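# Unroll a rolled necktie and lay it flat

## Task

Unroll the necktie, which starts folded and rolled up, and leave it flat on the table. When done it must be doubled over once at its middle, stretched to its whole length and flat along all of it (the bend at the fold may remain a low loop), roughly aligned and roughly straight, opened to its full width, with no other folds and nothing hanging past the table edge. Dropping the tie into place is allowed.

## Robot and tools

Robot: two arms, left_arm and right_arm, each ending in a five-finger hand. right_arm has a right hand; left_arm has a mirrored left hand. Calibrated bases in the scene frame: left_arm at (+0.017, +0.334, +0.007) m, right_arm at (+0.015, -0.273, +0.022) m, both nearly unrotated.

Scene frame: origin at table-top height, halfway between the nominal bases. +x points out over the table, +z up, and left_arm sits on the +y side. Image left and right do not match arm names. Reported hand positions (metres) and quaternions (wxyz) use this frame and may be off by a few centimetres.

Hand point: a point fixed to the palm, about 0.05 m in front of it and 0.15 m from the wrist flange along the fingers. Its +z runs along straightened fingers and +y out of the palm. +x runs across the palm away from the thumb on the right hand, toward the thumb on the left hand. Straight fingers extend 0.06 to 0.07 m past the point, with their centre lines 0.06 m behind it on -y. A wrist bracket on the little-finger side can strike things.

execute_actions(actions, cameras): actions is a list of actions; each action is a list of up to 15 rows, one row per 1/30 s step, and a short action repeats its final row for the remaining steps. Every row is one flat list of 28 numbers in [-1, 1] covering both arms: left dx, dy, dz, rx, ry, rz; left thumb_turn, thumb_bend, index, middle, ring, little; left force_limit, speed; then the same 14 for the right arm. dx to rz are offsets, not poses: each row is measured from that arm's Hand target at the start of the action (not from the previous row), along that Hand target's own axes. 1.0 equals 0.6 m of travel or 180 degrees; rx, ry, rz form one rotation vector. A repeated offset moves the arm further. Six zeros re-request the current Hand target. The controller limits commanded orientation to 40 degrees from the measured one. Images arrive only if actions is empty or cameras names them.

Hand numbers: -1 is open (straight, thumb beside the palm), +1 closed (thumb across the palm, fingers curled). force_limit maps -1 to about 0 N and +1 to 10 N at the fingertip (15 N for the two thumb motors). speed rises linearly from near zero at -1 to full at +0.48 and stays full above; a full stroke takes 0.49 s at full speed. For a soft grip close at speed -0.94 or less. No value means unchanged: to keep a hand as it is, resend the last eight numbers you sent it; if you have sent none, send its hand_measured six values plus its hand_force_limit and hand_speed. With the thumb opposed, the hand holds objects about 0.035 to 0.065 m thick, handles down to 0.025 m. To loosen, send targets more open than hand_measured; to squeeze harder, raise force_limit and send a more closed target.

move(target, speed, blend, blocking, cameras): target is one 28-number row or a list of up to 15 rows, same layout; every row's offsets count from the same starting Hand targets. Paths are straight, unguarded, and end together, lasting 0.5 to 10 s. speed is top path speed in m/s, 0.002 to 4.3, default 0.25 (rotation up to twice that in rad/s); one value or one per target. blend (m) rounds corners between list targets; 0 stops at each. blocking=false returns after about 0.5 s while the move continues. The result adds a move: line (done, off_target, moving, held, fault, and any limits such as paced or held). Faster moves lag and stray more and hit harder.

wait(seconds 0 to 10, cameras): let the scene run holding commands. stop(cameras): brake a running move. zoom_image(camera, region [x0, y0, x1, y1] in pixels, at most 504 by 504) enlarges part of the latest image of cam_high, cam_low, cam_roll_left, cam_roll_right, cam_left_wrist or cam_right_wrist (each 672x504). show_instructions shows reference images. finished_scene(scene, integer 1 to 2) ends the current scene irreversibly; the tie must remain correct without the robot.

Results list each arm's end-effector pose, Hand target (base for the next offsets), joint data and torques, and per hand six-value lists in motor order: hand_measured, hand_stopped_by (moving, target, force, stalled, fault), hand_load_n (positive when pushed open; near 0 after a lost grip). Resting 1 to 3 cm (up to 5 cm) below the command in free air is normal sag, not contact; resend the shortfall as an offset if needed. Motor temperatures appear when they change; MOTOR HOT at 85 °C, and at 100 °C that arm goes limp for 30 to 60 s.

Avoid: letting the tie leave the table, hitting the table or fixed things hard, pressing or gripping between the two hands, sweeping a hand close past its own base, overloading fingers, releasing the tie while it swings, and holding stretched or straining poses long. Small random pushes may nudge loose objects.

Each tool is called after "Call:" as name(argument=value, ...) on one line, values as JSON.

Reference images:

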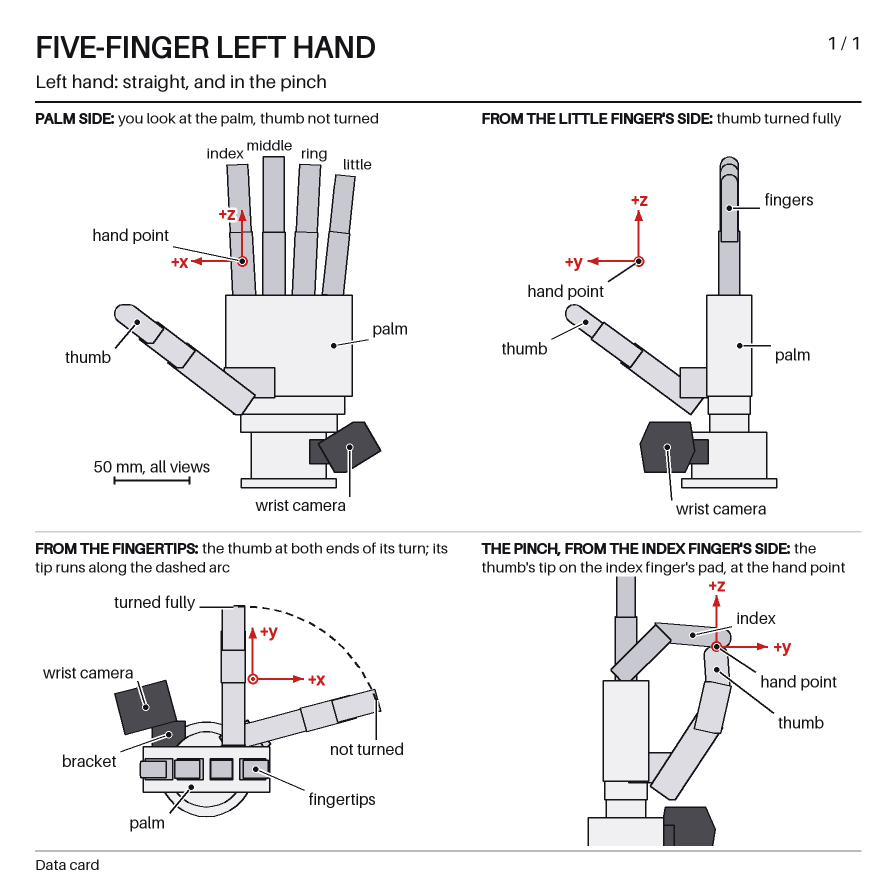

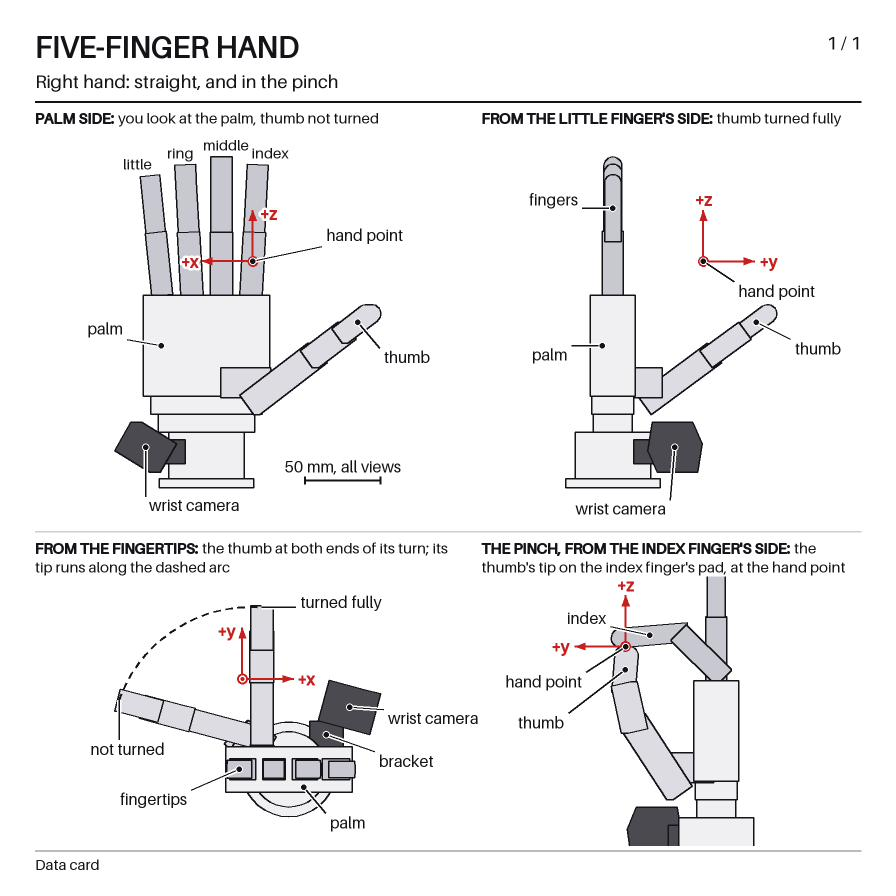

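## Session

Call:
execute_actions(actions=[])

Scene clock: 0.00 s.
left_arm: end_effector_position=(+0.5890, -0.0641, +0.3168) hand_measured=(-1.000, -1.000, -1.000, -1.000, -1.000, -1.000) hand_load_n=(+0.0, +0.0, +0.0, +0.0, +0.0, +0.0) hand_stopped_by=(target, target, target, target, target, target) hand_force_limit=0.00 hand_speed=-0.80 end_effector_quat_wxyz=(-0.086, -0.443, +0.830, -0.327) | right_arm: end_effector_position=(+0.8774, -0.2313, +0.2394) hand_measured=(-1.000, -1.000, -1.000, -1.000, -1.000, -1.000) hand_load_n=(+0.0, +0.0, +0.0, +0.0, +0.0, +0.0) hand_stopped_by=(target, target, target, target, target, target) hand_force_limit=0.00 hand_speed=-0.80 end_effector_quat_wxyz=(+0.277, +0.057, +0.918, +0.279)
Joint positions: left_arm=[-0.435 2.111 2.431 -1.421 0.525 0.031] | right_arm=[-0.108 2.268 2.236 -0.935 -0.576 1.751]
Joint velocities: within noise
Joint torques (N m): no reading
Motor temperatures (°C): left_arm=[28 36 27 24 28 27] | right_arm=[24 33 21 25 25 26]
Heat: left arm: hottest shoulder 36 °C; right arm: hottest shoulder 33 °C.
Hand target: left_arm +0.5928, -0.0658, +0.3207; -0.081, -0.441, +0.830, -0.332 | right_arm +0.8817, -0.2319, +0.2427; +0.283, +0.055, +0.916, +0.278

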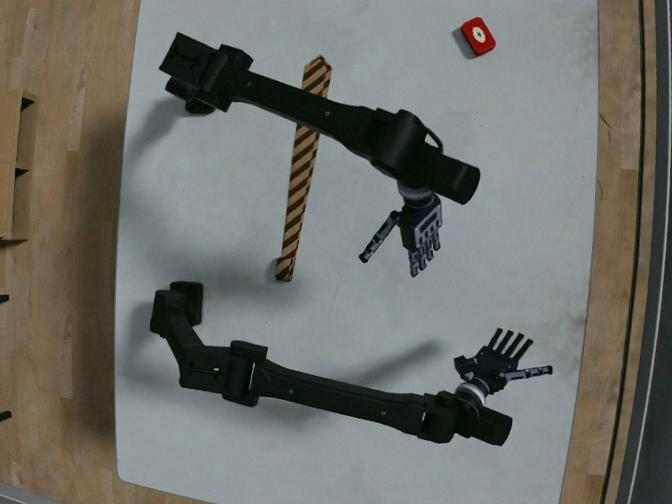

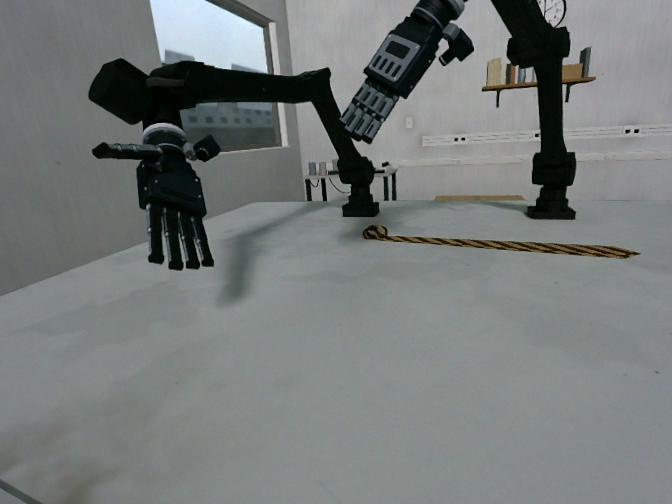

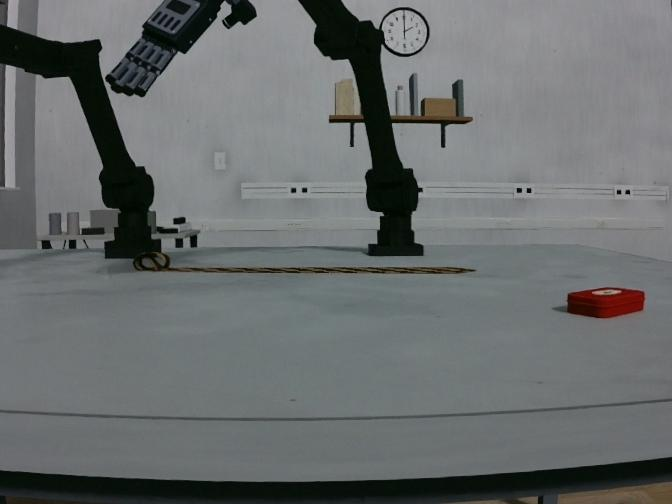

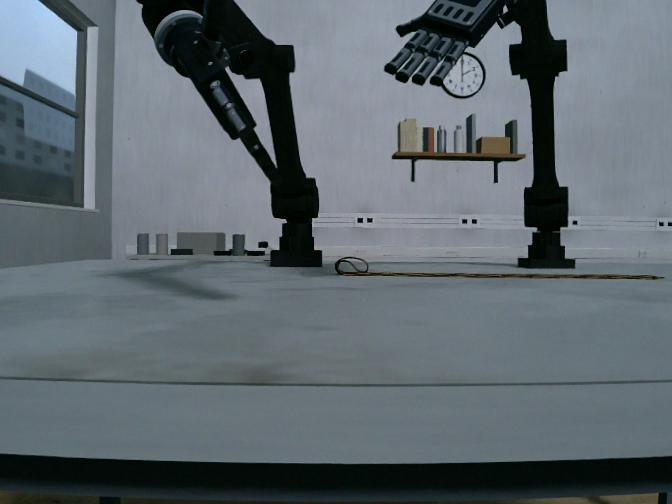

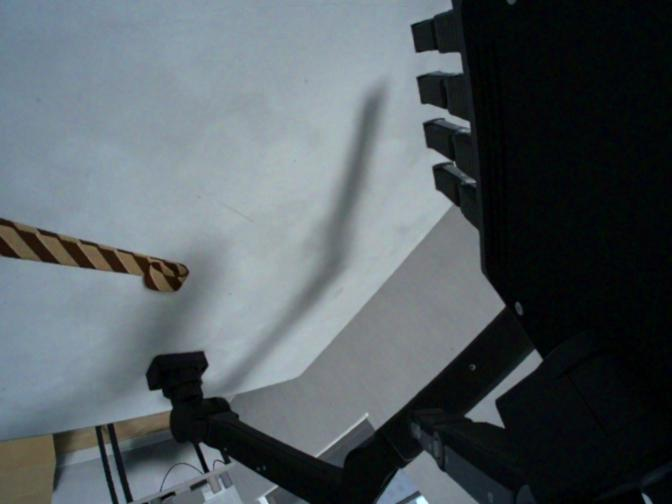

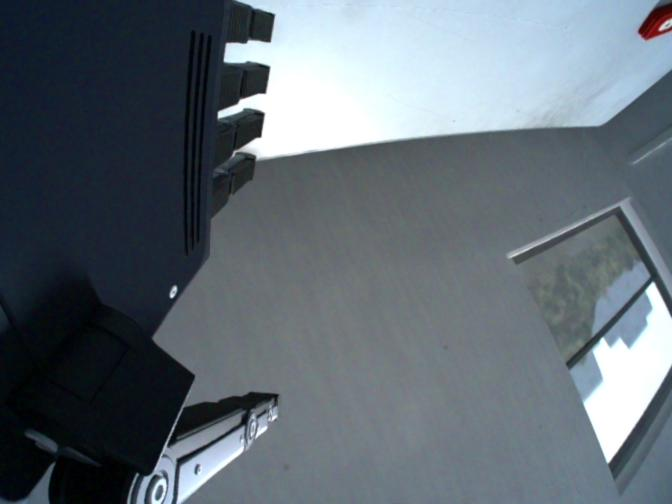

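Call:
zoom_image(camera="cam_high", region=[220, 180, 360, 300])

Call:
zoom_image(camera="cam_low", region=[330, 200, 470, 270])

Call:
zoom_image(camera="cam_left_wrist", region=[60, 200, 220, 320])

Call:
zoom_image(camera="cam_high", region=[260, 30, 380, 140])

Call:
zoom_image(camera="cam_roll_right", region=[310, 230, 430, 300])

Scaled by 3.600 from the camera's 672x504 image, which has a finer 960x720 frame.

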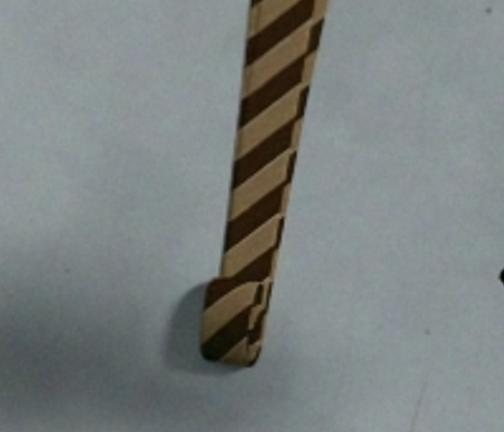

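Scaled by 3.600 from the camera's 672x504 image, which has a finer 960x720 frame.

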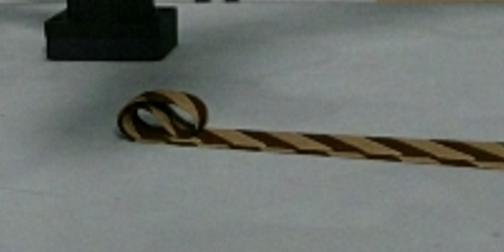

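Scaled by 3.150 from the camera's 672x504 image, which has a finer 960x720 frame.

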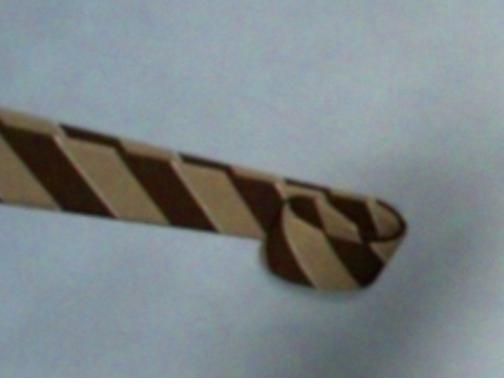

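Scaled by 4.200 from the camera's 672x504 image, which has a finer 960x720 frame.

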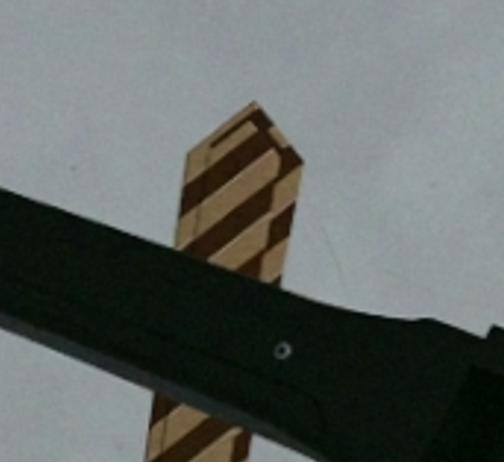

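Scaled by 4.200 from the camera's 672x504 image, which has a finer 960x720 frame.

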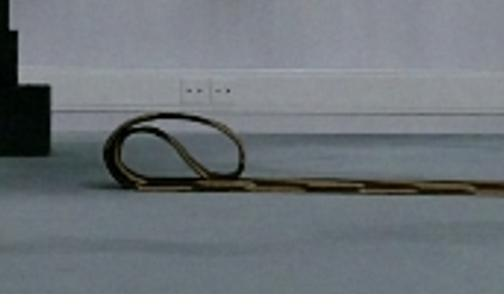

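Call:
move(target=[[-0.452,0.261,-0.415,0.095,-0.107,-0.170,-1,-1,-1,-1,-1,-1,0,-0.8,0.328,-0.123,-0.372,0.09,0.09,-0.018,-1,-1,-1,-1,-1,-1,0,-0.8],[-0.452,0.261,-0.415,0.095,-0.107,-0.170,-1,-1,-1,-1,-1,-1,0,-0.8,0.863,0.287,-0.333,0.183,0.186,-0.036,-1,-1,-1,-1,-1,-1,0,-0.8]], blend=[0.05,0], cameras=["cam_high","cam_low","cam_roll_right","cam_right_wrist"])

Scene clock: 47.37 s.
left_arm: end_effector_position=(+0.5957, +0.3331, +0.3178) hand_measured=(-1.000, -1.000, -1.000, -1.000, -1.000, -1.000) hand_load_n=(+0.0, +0.0, +0.0, +0.0, +0.0, +0.0) hand_stopped_by=(target, target, target, target, target, target) hand_force_limit=0.00 hand_speed=-0.80 end_effector_quat_wxyz=(-0.034, +0.695, -0.634, +0.337) | right_arm: end_effector_position=(+0.3306, -0.0453, +0.2197) hand_measured=(-1.000, -1.000, -1.000, -1.000, -1.000, -1.000) hand_load_n=(+0.0, +0.0, +0.0, +0.0, +0.0, +0.0) hand_stopped_by=(target, target, target, target, target, target) hand_force_limit=0.00 hand_speed=-0.80 end_effector_quat_wxyz=(+0.003, -0.008, +1.000, +0.003)
Joint positions: left_arm=[0.205 1.674 1.782 -1.178 0.498 -0.012] | right_arm=[0.547 1.205 1.091 -1.45 -0.002 2.083]
Joint torques (N m): left_arm=[0.5 -16.85 7.24 1.58 0.33 -0.04] | right_arm=[0.67 -6.01 7.08 -0.06 0.16 0.04]
Motor temperatures (°C): left_arm=[28 40 31 24 27 26] | right_arm=[24 38 26 25 24 25]
Heat: left arm: hottest shoulder 40 °C; right arm: hottest shoulder 38 °C.
Hand target: left_arm +0.5927, +0.3345, +0.3201; -0.038, +0.698, -0.629, +0.340 | right_arm +0.3303, -0.0495, +0.2192; -0.001, +0.000, +1.000, -0.001
Off the commanded pose: left_arm 0.004 m, 1 deg | right_arm 0.004 m, 1 deg.
move: done
camera_calibration:
cam_right_wrist: T_world_to_cam=[[-0.283106, 0.958345, -0.0377514, 0.148652], [0.799868, 0.257643, 0.542062, -0.378461], [0.529209, 0.123265, -0.83949, 0.13233], [0, 0, 0, 1]] pos_world=[0.274773, -0.0612642, 0.321851]
Images, in order (width x height): cam_high 672x504, cam_low 672x504, cam_roll_right 672x504, cam_right_wrist 672x504.

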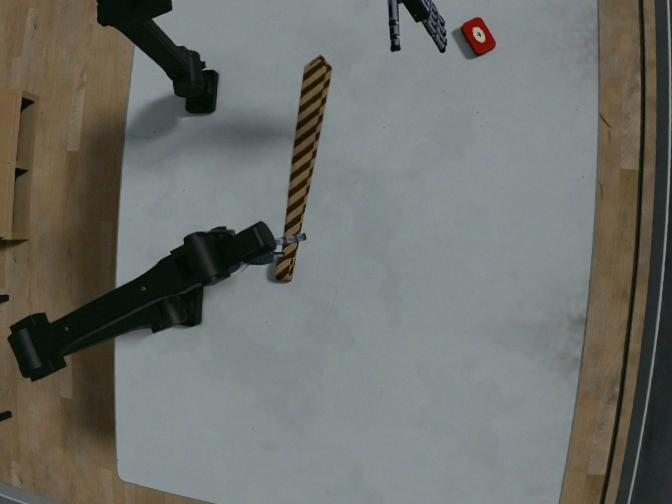

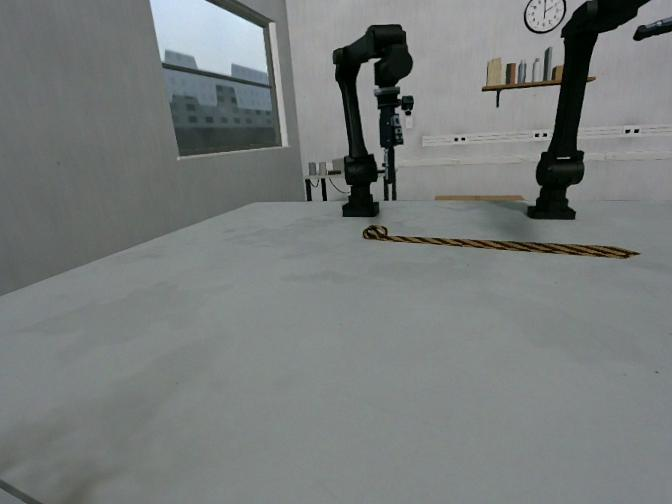

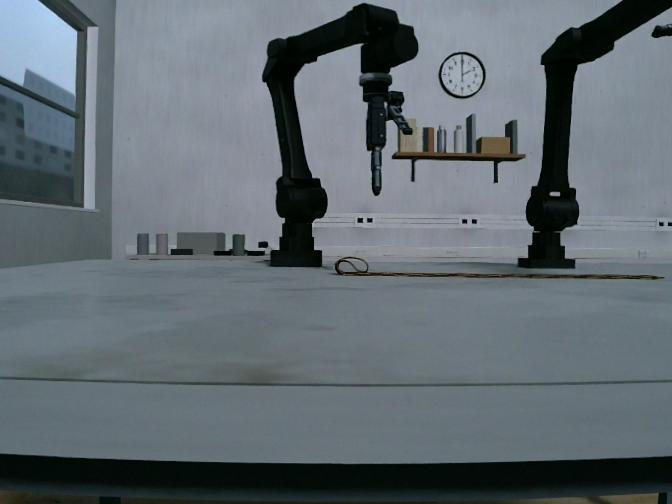

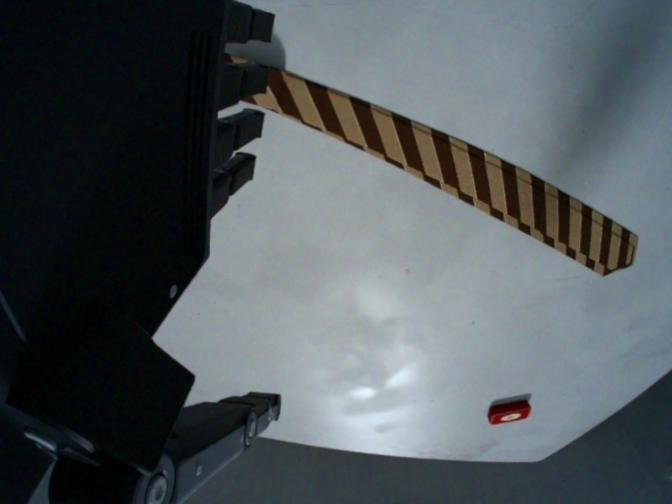

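Call:
move(target=[0,0,0,0,0,0,-1,-1,-1,-1,-1,-1,0,-0.8,0.017,0.025,0.198,0,0,0,-1,-1,-1,-1,-1,-1,0,-0.8], cameras=["cam_high","cam_low","cam_roll_right","cam_right_wrist"], speed=0.12)

Call:
zoom_image(camera="cam_roll_right", region=[310, 180, 430, 300])

Call:
zoom_image(camera="cam_low", region=[330, 160, 450, 260])

Scene clock: 56.00 s.
left_arm: end_effector_position=(+0.5957, +0.3331, +0.3178) hand_measured=(-1.000, -1.000, -1.000, -1.000, -1.000, -1.000) hand_load_n=(-0.5, +0.0, +0.0, +0.0, +0.0, +0.0) hand_stopped_by=(target, target, target, target, target, target) hand_force_limit=0.00 hand_speed=-0.80 end_effector_quat_wxyz=(-0.034, +0.695, -0.634, +0.337) | right_arm: end_effector_position=(+0.3191, -0.0393, +0.1014) hand_measured=(-1.000, -1.000, -1.000, -1.000, -1.000, -1.000) hand_load_n=(+0.0, +0.0, +0.0, +0.0, +0.0, +0.0) hand_stopped_by=(target, target, target, target, target, target) hand_force_limit=0.00 hand_speed=-0.80 end_effector_quat_wxyz=(-0.007, -0.018, +1.000, +0.002)
Joint positions: left_arm=[0.205 1.674 1.782 -1.178 0.498 -0.012] | right_arm=[0.572 1.294 0.844 -1.13 -0.011 2.089]
Joint torques (N m): left_arm=[0.56 -16.79 7.21 1.57 0.33 -0.03] | right_arm=[1.67 -6.18 6.37 0.88 -0.16 0.02]
Heat: left arm: hottest shoulder 39 °C; right arm: hottest shoulder 37 °C.
Hand target: left_arm +0.5927, +0.3345, +0.3201; -0.038, +0.698, -0.629, +0.340 | right_arm +0.3201, -0.0347, +0.1004; -0.001, +0.000, +1.000, -0.001
Off the commanded pose: left_arm 0.004 m, 1 deg | right_arm 0.005 m, 2 deg.
joint sent to its limit (right arm) — joint 6 (wrist roll), upper limit. The joint targets still meet the commanded pose.
move: done
camera_calibration:
cam_right_wrist: T_world_to_cam=[[-0.3019, 0.952772, -0.0328989, 0.140414], [0.804878, 0.273228, 0.5268, -0.306182], [0.510909, 0.132561, -0.849353, 0.0456165], [0, 0, 0, 1]] pos_world=[0.265524, -0.0561721, 0.204661]
Images, in order (width x height): cam_high 672x504, cam_low 672x504, cam_roll_right 672x504, cam_right_wrist 672x504.

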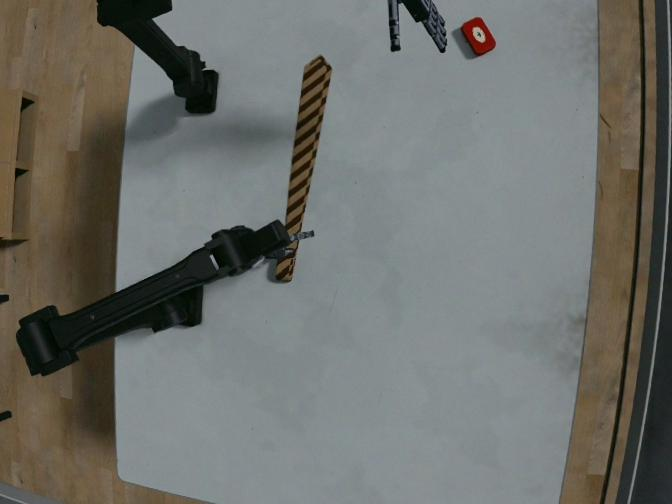

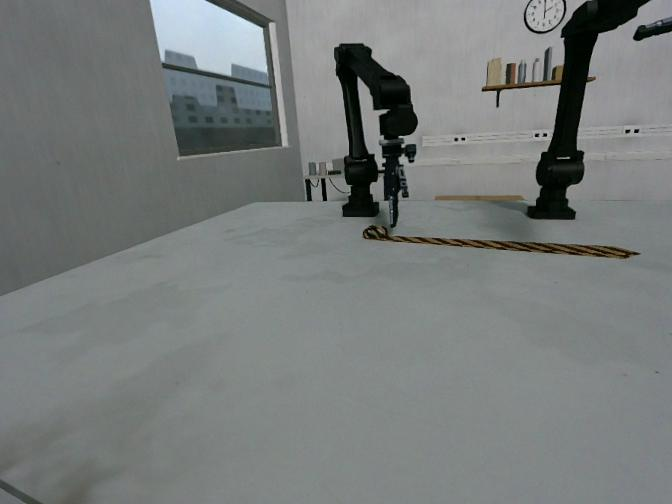

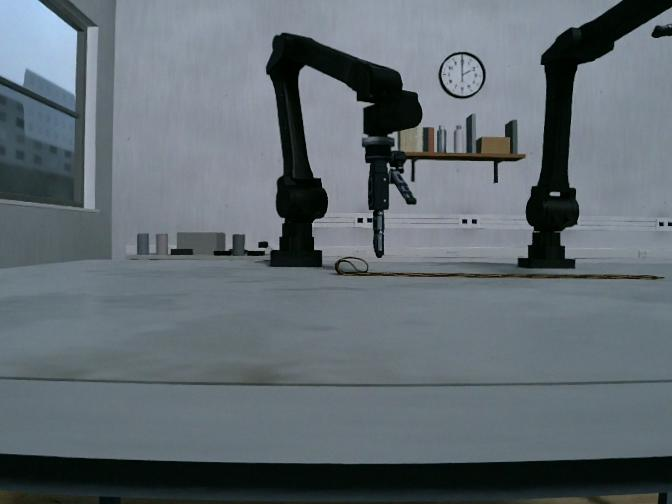

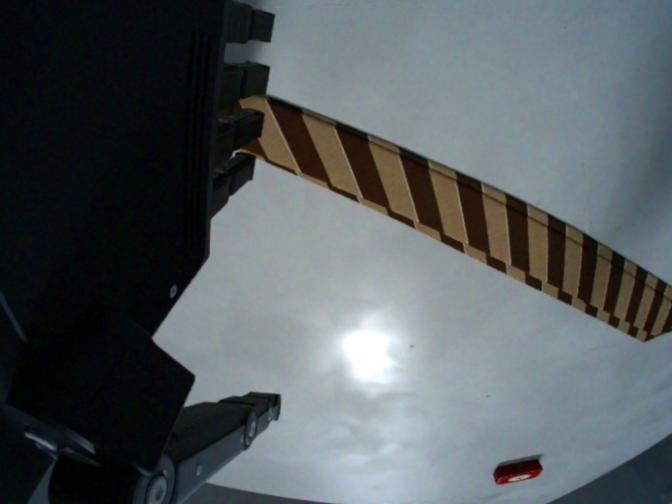

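Scaled by 4.200 from the camera's 672x504 image, which has a finer 960x720 frame.

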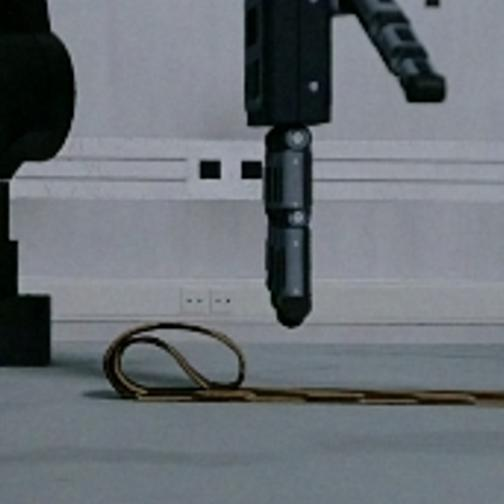

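Scaled by 4.200 from the camera's 672x504 image, which has a finer 960x720 frame.

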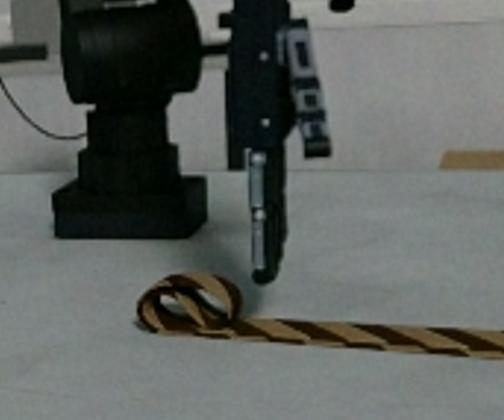

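Call:
move(target=[[0,0,0,0,0,0,-1,-1,-1,-1,-1,-1,0,-0.8,0.005,0.01,0.03,0,0,0,-1,-1,-1,-1,-1,-1,0,-0.8],[0,0,0,0,0,0,-1,-1,-1,-1,-1,-1,0,-0.8,0.02,-0.16,0.03,0,0,0,-1,-1,-1,-1,-1,-1,0,-0.8]], cameras=["cam_high","cam_low","cam_roll_right","cam_right_wrist"], speed=0.08)

Call:
zoom_image(camera="cam_roll_right", region=[270, 180, 390, 300])

Call:
zoom_image(camera="cam_low", region=[300, 160, 420, 260])

Scene clock: 65.20 s.
left_arm: end_effector_position=(+0.5957, +0.3331, +0.3178) hand_measured=(-1.000, -1.000, -1.000, -1.000, -1.000, -1.000) hand_load_n=(-0.5, +0.0, +0.0, +0.0, +0.0, +0.0) hand_stopped_by=(target, target, target, target, target, target) hand_force_limit=0.00 hand_speed=-0.80 end_effector_quat_wxyz=(-0.034, +0.695, -0.634, +0.337) | right_arm: end_effector_position=(+0.3114, -0.1286, +0.0829) hand_measured=(-1.000, -1.000, -1.000, -1.000, -1.000, -1.000) hand_load_n=(+0.0, +0.0, +0.0, +0.0, +0.0, +0.0) hand_stopped_by=(target, target, target, target, target, target) hand_force_limit=0.00 hand_speed=-0.80 end_effector_quat_wxyz=(+0.003, +0.003, +1.000, +0.001)
Joint positions: left_arm=[0.205 1.674 1.782 -1.178 0.498 -0.012] | right_arm=[0.327 1.176 0.692 -1.08 -0.001 1.886]
Joint torques (N m): left_arm=[0.56 -16.79 7.23 1.58 0.33 -0.03] | right_arm=[0.73 -4.89 6.08 -0.05 0.12 -0.18]
Heat: left arm: hottest shoulder 39 °C; right arm: hottest shoulder 36 °C.
Hand target: left_arm +0.5927, +0.3345, +0.3201; -0.038, +0.698, -0.629, +0.340 | right_arm +0.3082, -0.1309, +0.0827; +0.000, +0.000, +1.000, -0.001
Off the commanded pose: left_arm 0.004 m, 1 deg | right_arm 0.004 m, 1 deg.
move: done
camera_calibration:
cam_right_wrist: T_world_to_cam=[[-0.260656, 0.964589, -0.0403308, 0.211883], [0.805594, 0.240334, 0.541532, -0.271496], [0.532049, 0.108663, -0.839712, 0.0351099], [0, 0, 0, 1]] pos_world=[0.255264, -0.142946, 0.185052]
Images, in order (width x height): cam_high 672x504, cam_low 672x504, cam_roll_right 672x504, cam_right_wrist 672x504.

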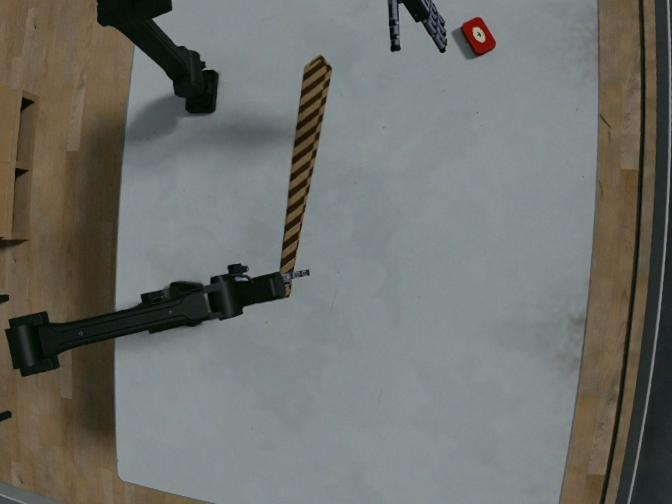

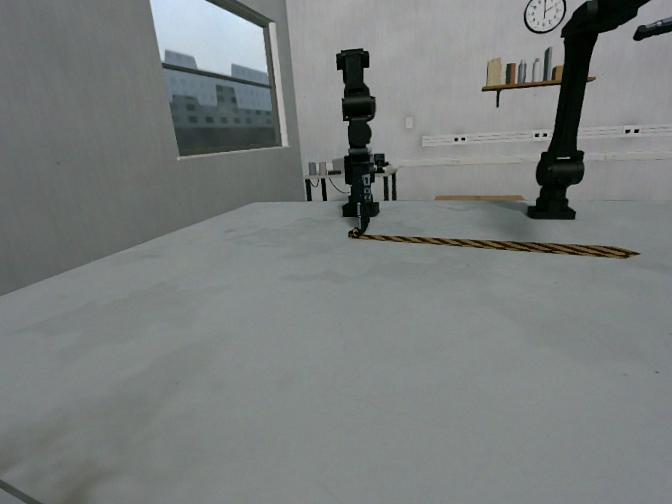

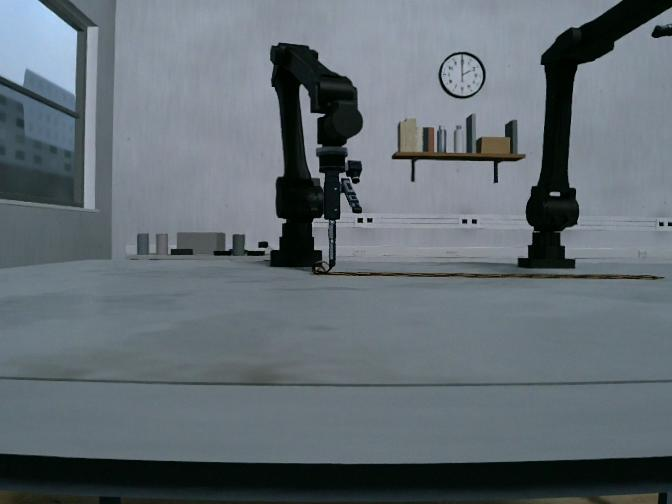

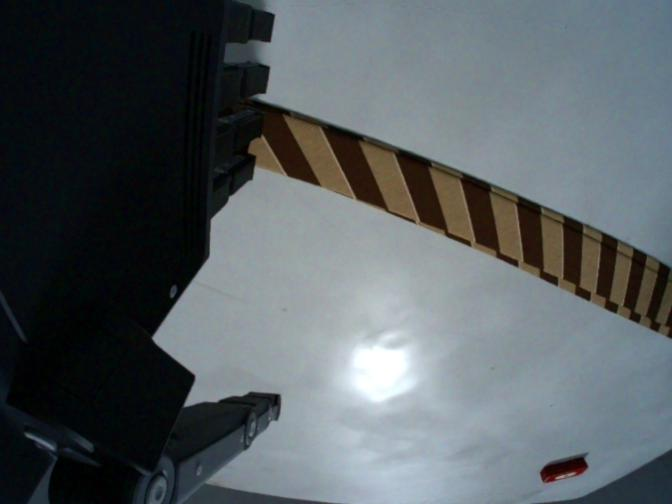

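Scaled by 4.200 from the camera's 672x504 image, which has a finer 960x720 frame.

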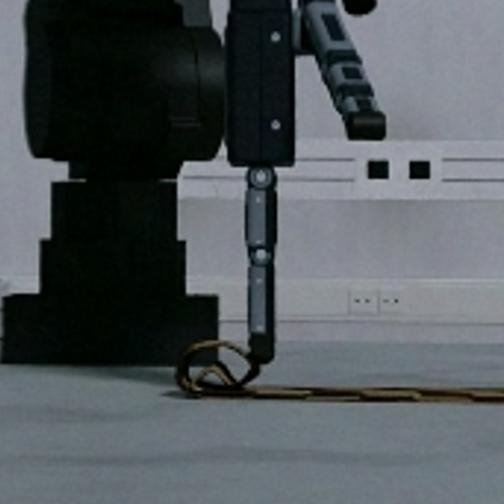

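Scaled by 4.200 from the camera's 672x504 image, which has a finer 960x720 frame.

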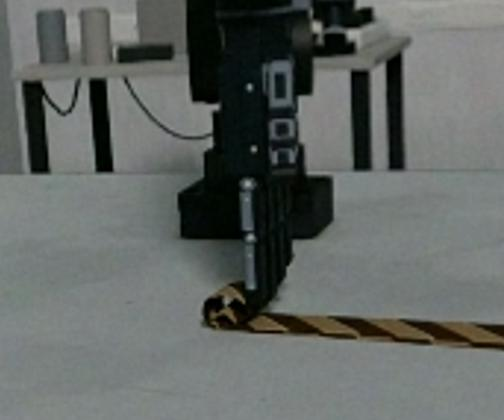

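Call:
move(target=[0,0,0,0,0,0,-1,-1,-1,-1,-1,-1,0,-0.8,0.02,-0.23,0.008,0,0,0,-1,-1,-1,-1,-1,-1,0,-0.8], cameras=["cam_high","cam_low","cam_roll_right","cam_right_wrist"], speed=0.08)

Call:
zoom_image(camera="cam_roll_right", region=[220, 180, 340, 300])

Call:
zoom_image(camera="cam_low", region=[270, 160, 390, 260])

Scene clock: 71.43 s.
left_arm: end_effector_position=(+0.5957, +0.3331, +0.3178) hand_measured=(-1.000, -1.000, -1.000, -1.000, -1.000, -1.000) hand_load_n=(+0.0, +0.0, +0.0, +0.0, +0.0, +0.0) hand_stopped_by=(target, target, target, target, target, target) hand_force_limit=0.00 hand_speed=-0.80 end_effector_quat_wxyz=(-0.034, +0.695, -0.634, +0.337) | right_arm: end_effector_position=(+0.2981, -0.2681, +0.0793) hand_measured=(-1.000, -1.000, -1.000, -1.000, -1.000, -1.000) hand_load_n=(+0.0, +0.0, +0.0, +0.0, +0.0, +0.0) hand_stopped_by=(target, target, target, target, target, target) hand_force_limit=0.00 hand_speed=-0.80 end_effector_quat_wxyz=(+0.003, +0.003, +1.000, -0.001)
Joint positions: left_arm=[0.205 1.674 1.782 -1.178 0.498 -0.012] | right_arm=[-0.195 1.119 0.641 -1.087 0 1.364]
Joint torques (N m): left_arm=[0.56 -16.85 7.21 1.57 0.33 -0.03] | right_arm=[0.91 -3.6 6.27 0.25 0.1 -0.19]
Heat: left arm: hottest shoulder 39 °C; right arm: hottest shoulder 36 °C.
Hand target: left_arm +0.5927, +0.3345, +0.3201; -0.038, +0.698, -0.629, +0.340 | right_arm +0.2962, -0.2689, +0.0782; +0.000, +0.000, +1.000, -0.001
Off the commanded pose: left_arm 0.004 m, 1 deg | right_arm 0.002 m, 1 deg.
move: done
camera_calibration:
cam_right_wrist: T_world_to_cam=[[-0.261016, 0.964315, -0.0443492, 0.343184], [0.805541, 0.242896, 0.540468, -0.224585], [0.531953, 0.105346, -0.840195, 0.0536214], [0, 0, 0, 1]] pos_world=[0.241965, -0.282036, 0.181653]
Images, in order (width x height): cam_high 672x504, cam_low 672x504, cam_roll_right 672x504, cam_right_wrist 672x504.

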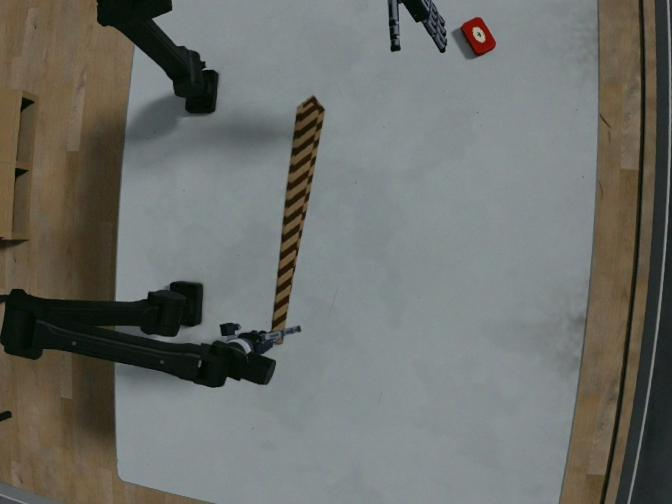

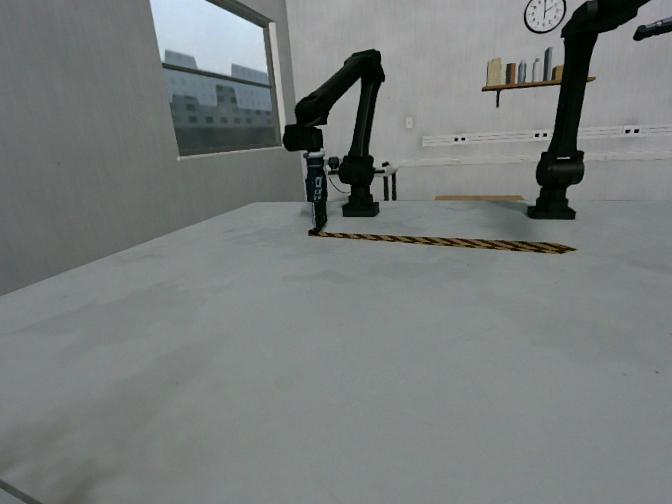

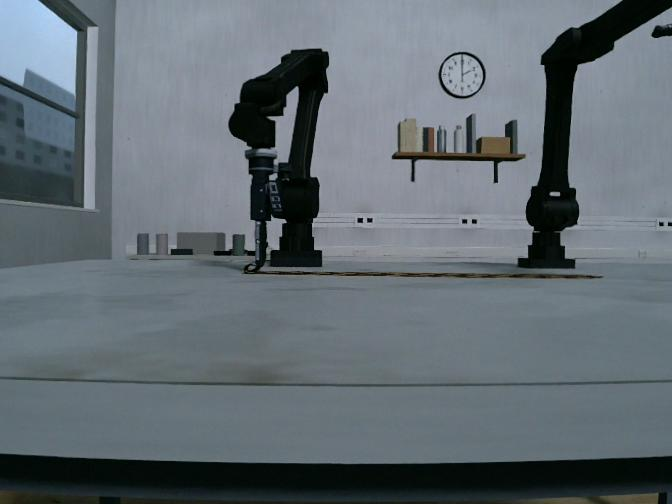

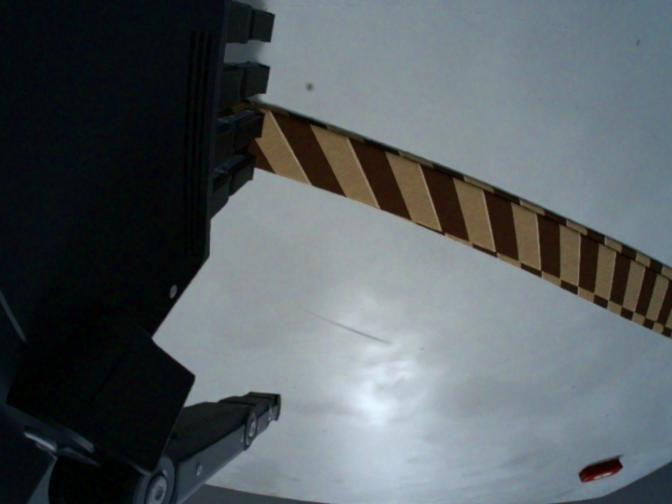

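Scaled by 4.200 from the camera's 672x504 image, which has a finer 960x720 frame.

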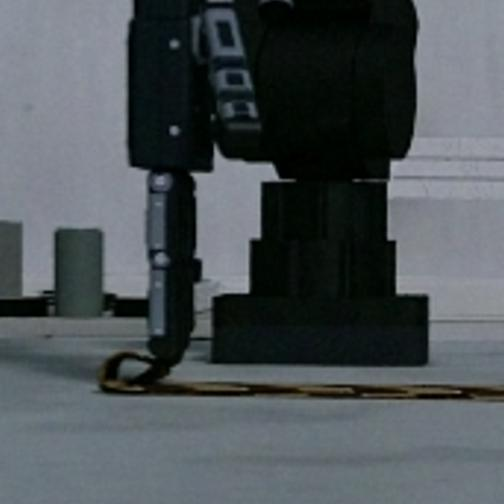

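Scaled by 4.200 from the camera's 672x504 image, which has a finer 960x720 frame.

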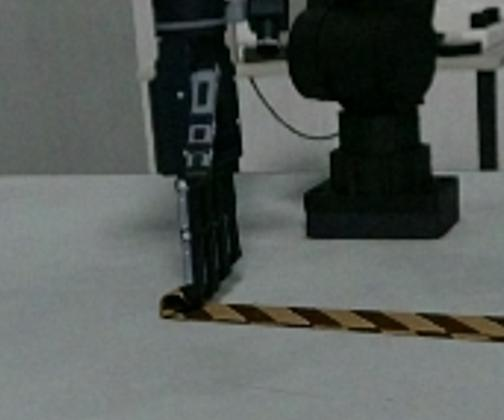

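Call:
move(target=[0,0,0,0,0,0,-1,-1,-1,-1,-1,-1,0,-0.8,0,0.02,-0.15,0,0,0,-1,-1,-1,-1,-1,-1,0,-0.8], cameras=["cam_high","cam_low","cam_roll_right"], speed=0.12)

Call:
zoom_image(camera="cam_roll_right", region=[220, 180, 340, 300])

Call:
zoom_image(camera="cam_low", region=[270, 160, 390, 260])

Call:
zoom_image(camera="cam_high", region=[220, 80, 360, 350])

Scene clock: 76.50 s.
left_arm: end_effector_position=(+0.5957, +0.3331, +0.3178) hand_measured=(-1.000, -1.000, -1.000, -1.000, -1.000, -1.000) hand_load_n=(+0.0, +0.0, -0.5, +0.0, +0.0, +0.0) hand_stopped_by=(target, target, target, target, target, target) hand_force_limit=0.00 hand_speed=-0.80 end_effector_quat_wxyz=(-0.034, +0.695, -0.634, +0.337) | right_arm: end_effector_position=(+0.2867, -0.2561, +0.1549) hand_measured=(-1.000, -1.000, -1.000, -1.000, -1.000, -1.000) hand_load_n=(+0.0, +0.0, +0.0, +0.0, +0.0, +0.0) hand_stopped_by=(target, target, target, target, target, target) hand_force_limit=0.00 hand_speed=-0.80 end_effector_quat_wxyz=(-0.013, -0.002, +1.000, +0.002)
Joint positions: left_arm=[0.205 1.674 1.782 -1.178 0.498 -0.012] | right_arm=[-0.158 1.017 0.786 -1.366 0 1.391]
Joint torques (N m): left_arm=[0.62 -16.85 7.21 1.58 0.33 -0.04] | right_arm=[1.67 -3.19 9.47 -0.16 0.08 0.02]
Heat: left arm: hottest shoulder 39 °C; right arm: hottest shoulder 35 °C.
Hand target: left_arm +0.5927, +0.3345, +0.3201; -0.038, +0.698, -0.629, +0.340 | right_arm +0.2962, -0.2567, +0.1681; -0.001, +0.000, +1.000, -0.001
Off the commanded pose: left_arm 0.004 m, 1 deg | right_arm 0.016 m, 1 deg.
move: off_target (right_arm)
Images, in order (width x height): cam_high 672x504, cam_low 672x504, cam_roll_right 672x504.

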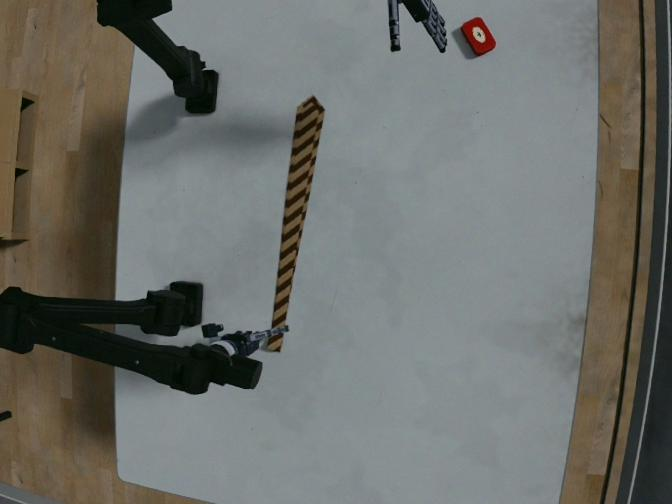

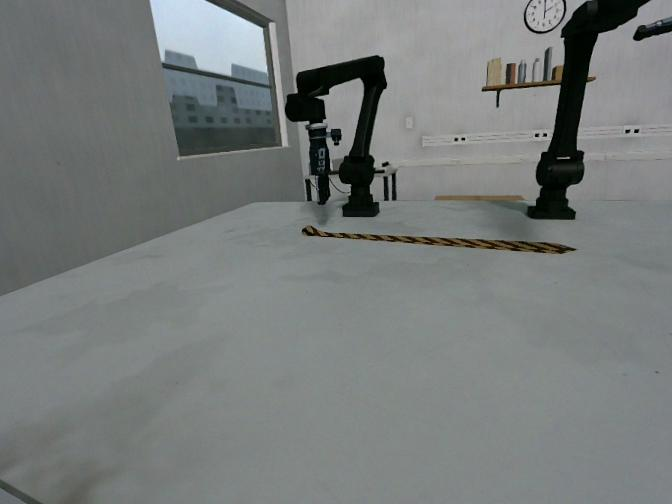

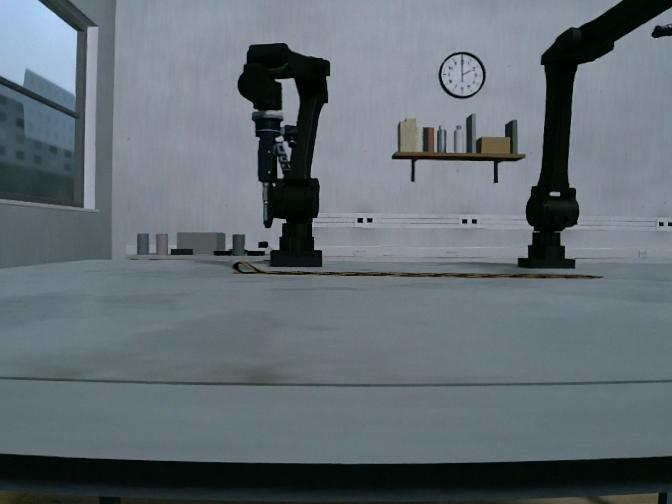

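Scaled by 4.200 from the camera's 672x504 image, which has a finer 960x720 frame.

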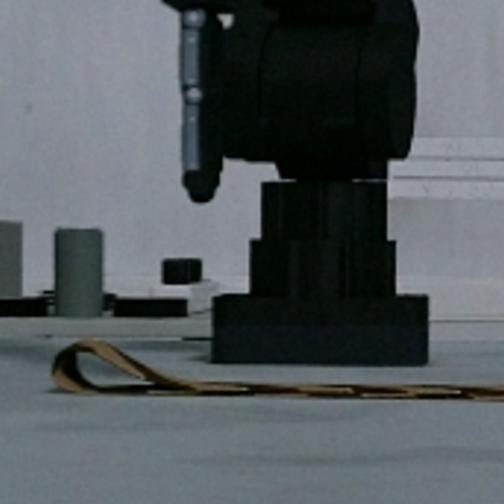

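Scaled by 4.200 from the camera's 672x504 image, which has a finer 960x720 frame.

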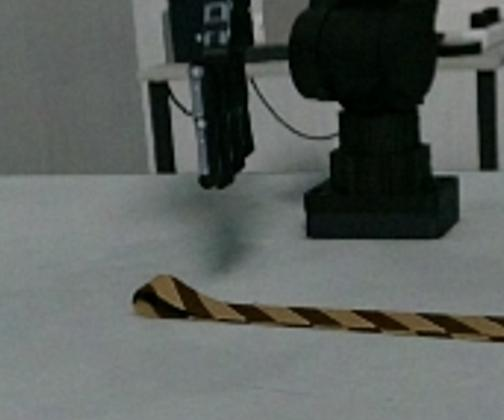

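Scaled by 1.867 from the camera's 672x504 image, which has a finer 960x720 frame.

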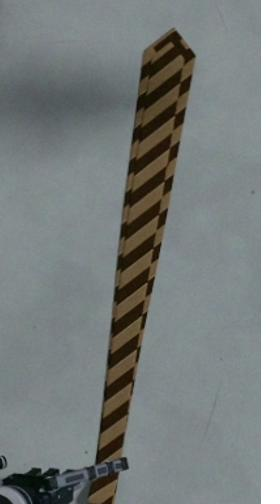

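Call:
zoom_image(camera="cam_roll_right", region=[226, 250, 286, 290])

Call:
zoom_image(camera="cam_low", region=[295, 215, 345, 248])

Scaled by 8.400 from the camera's 672x504 image, which has a finer 960x720 frame.

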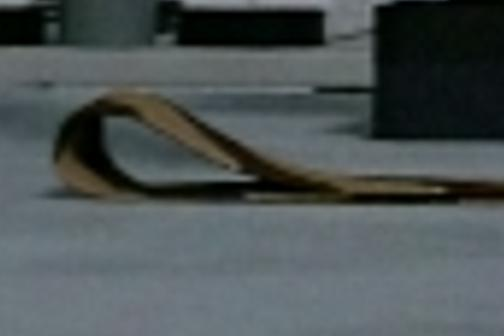

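Scaled by 10.080 from the camera's 672x504 image, which has a finer 960x720 frame.

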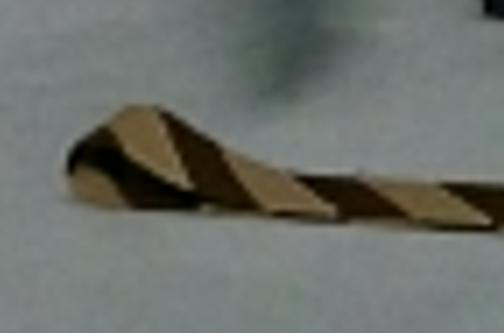

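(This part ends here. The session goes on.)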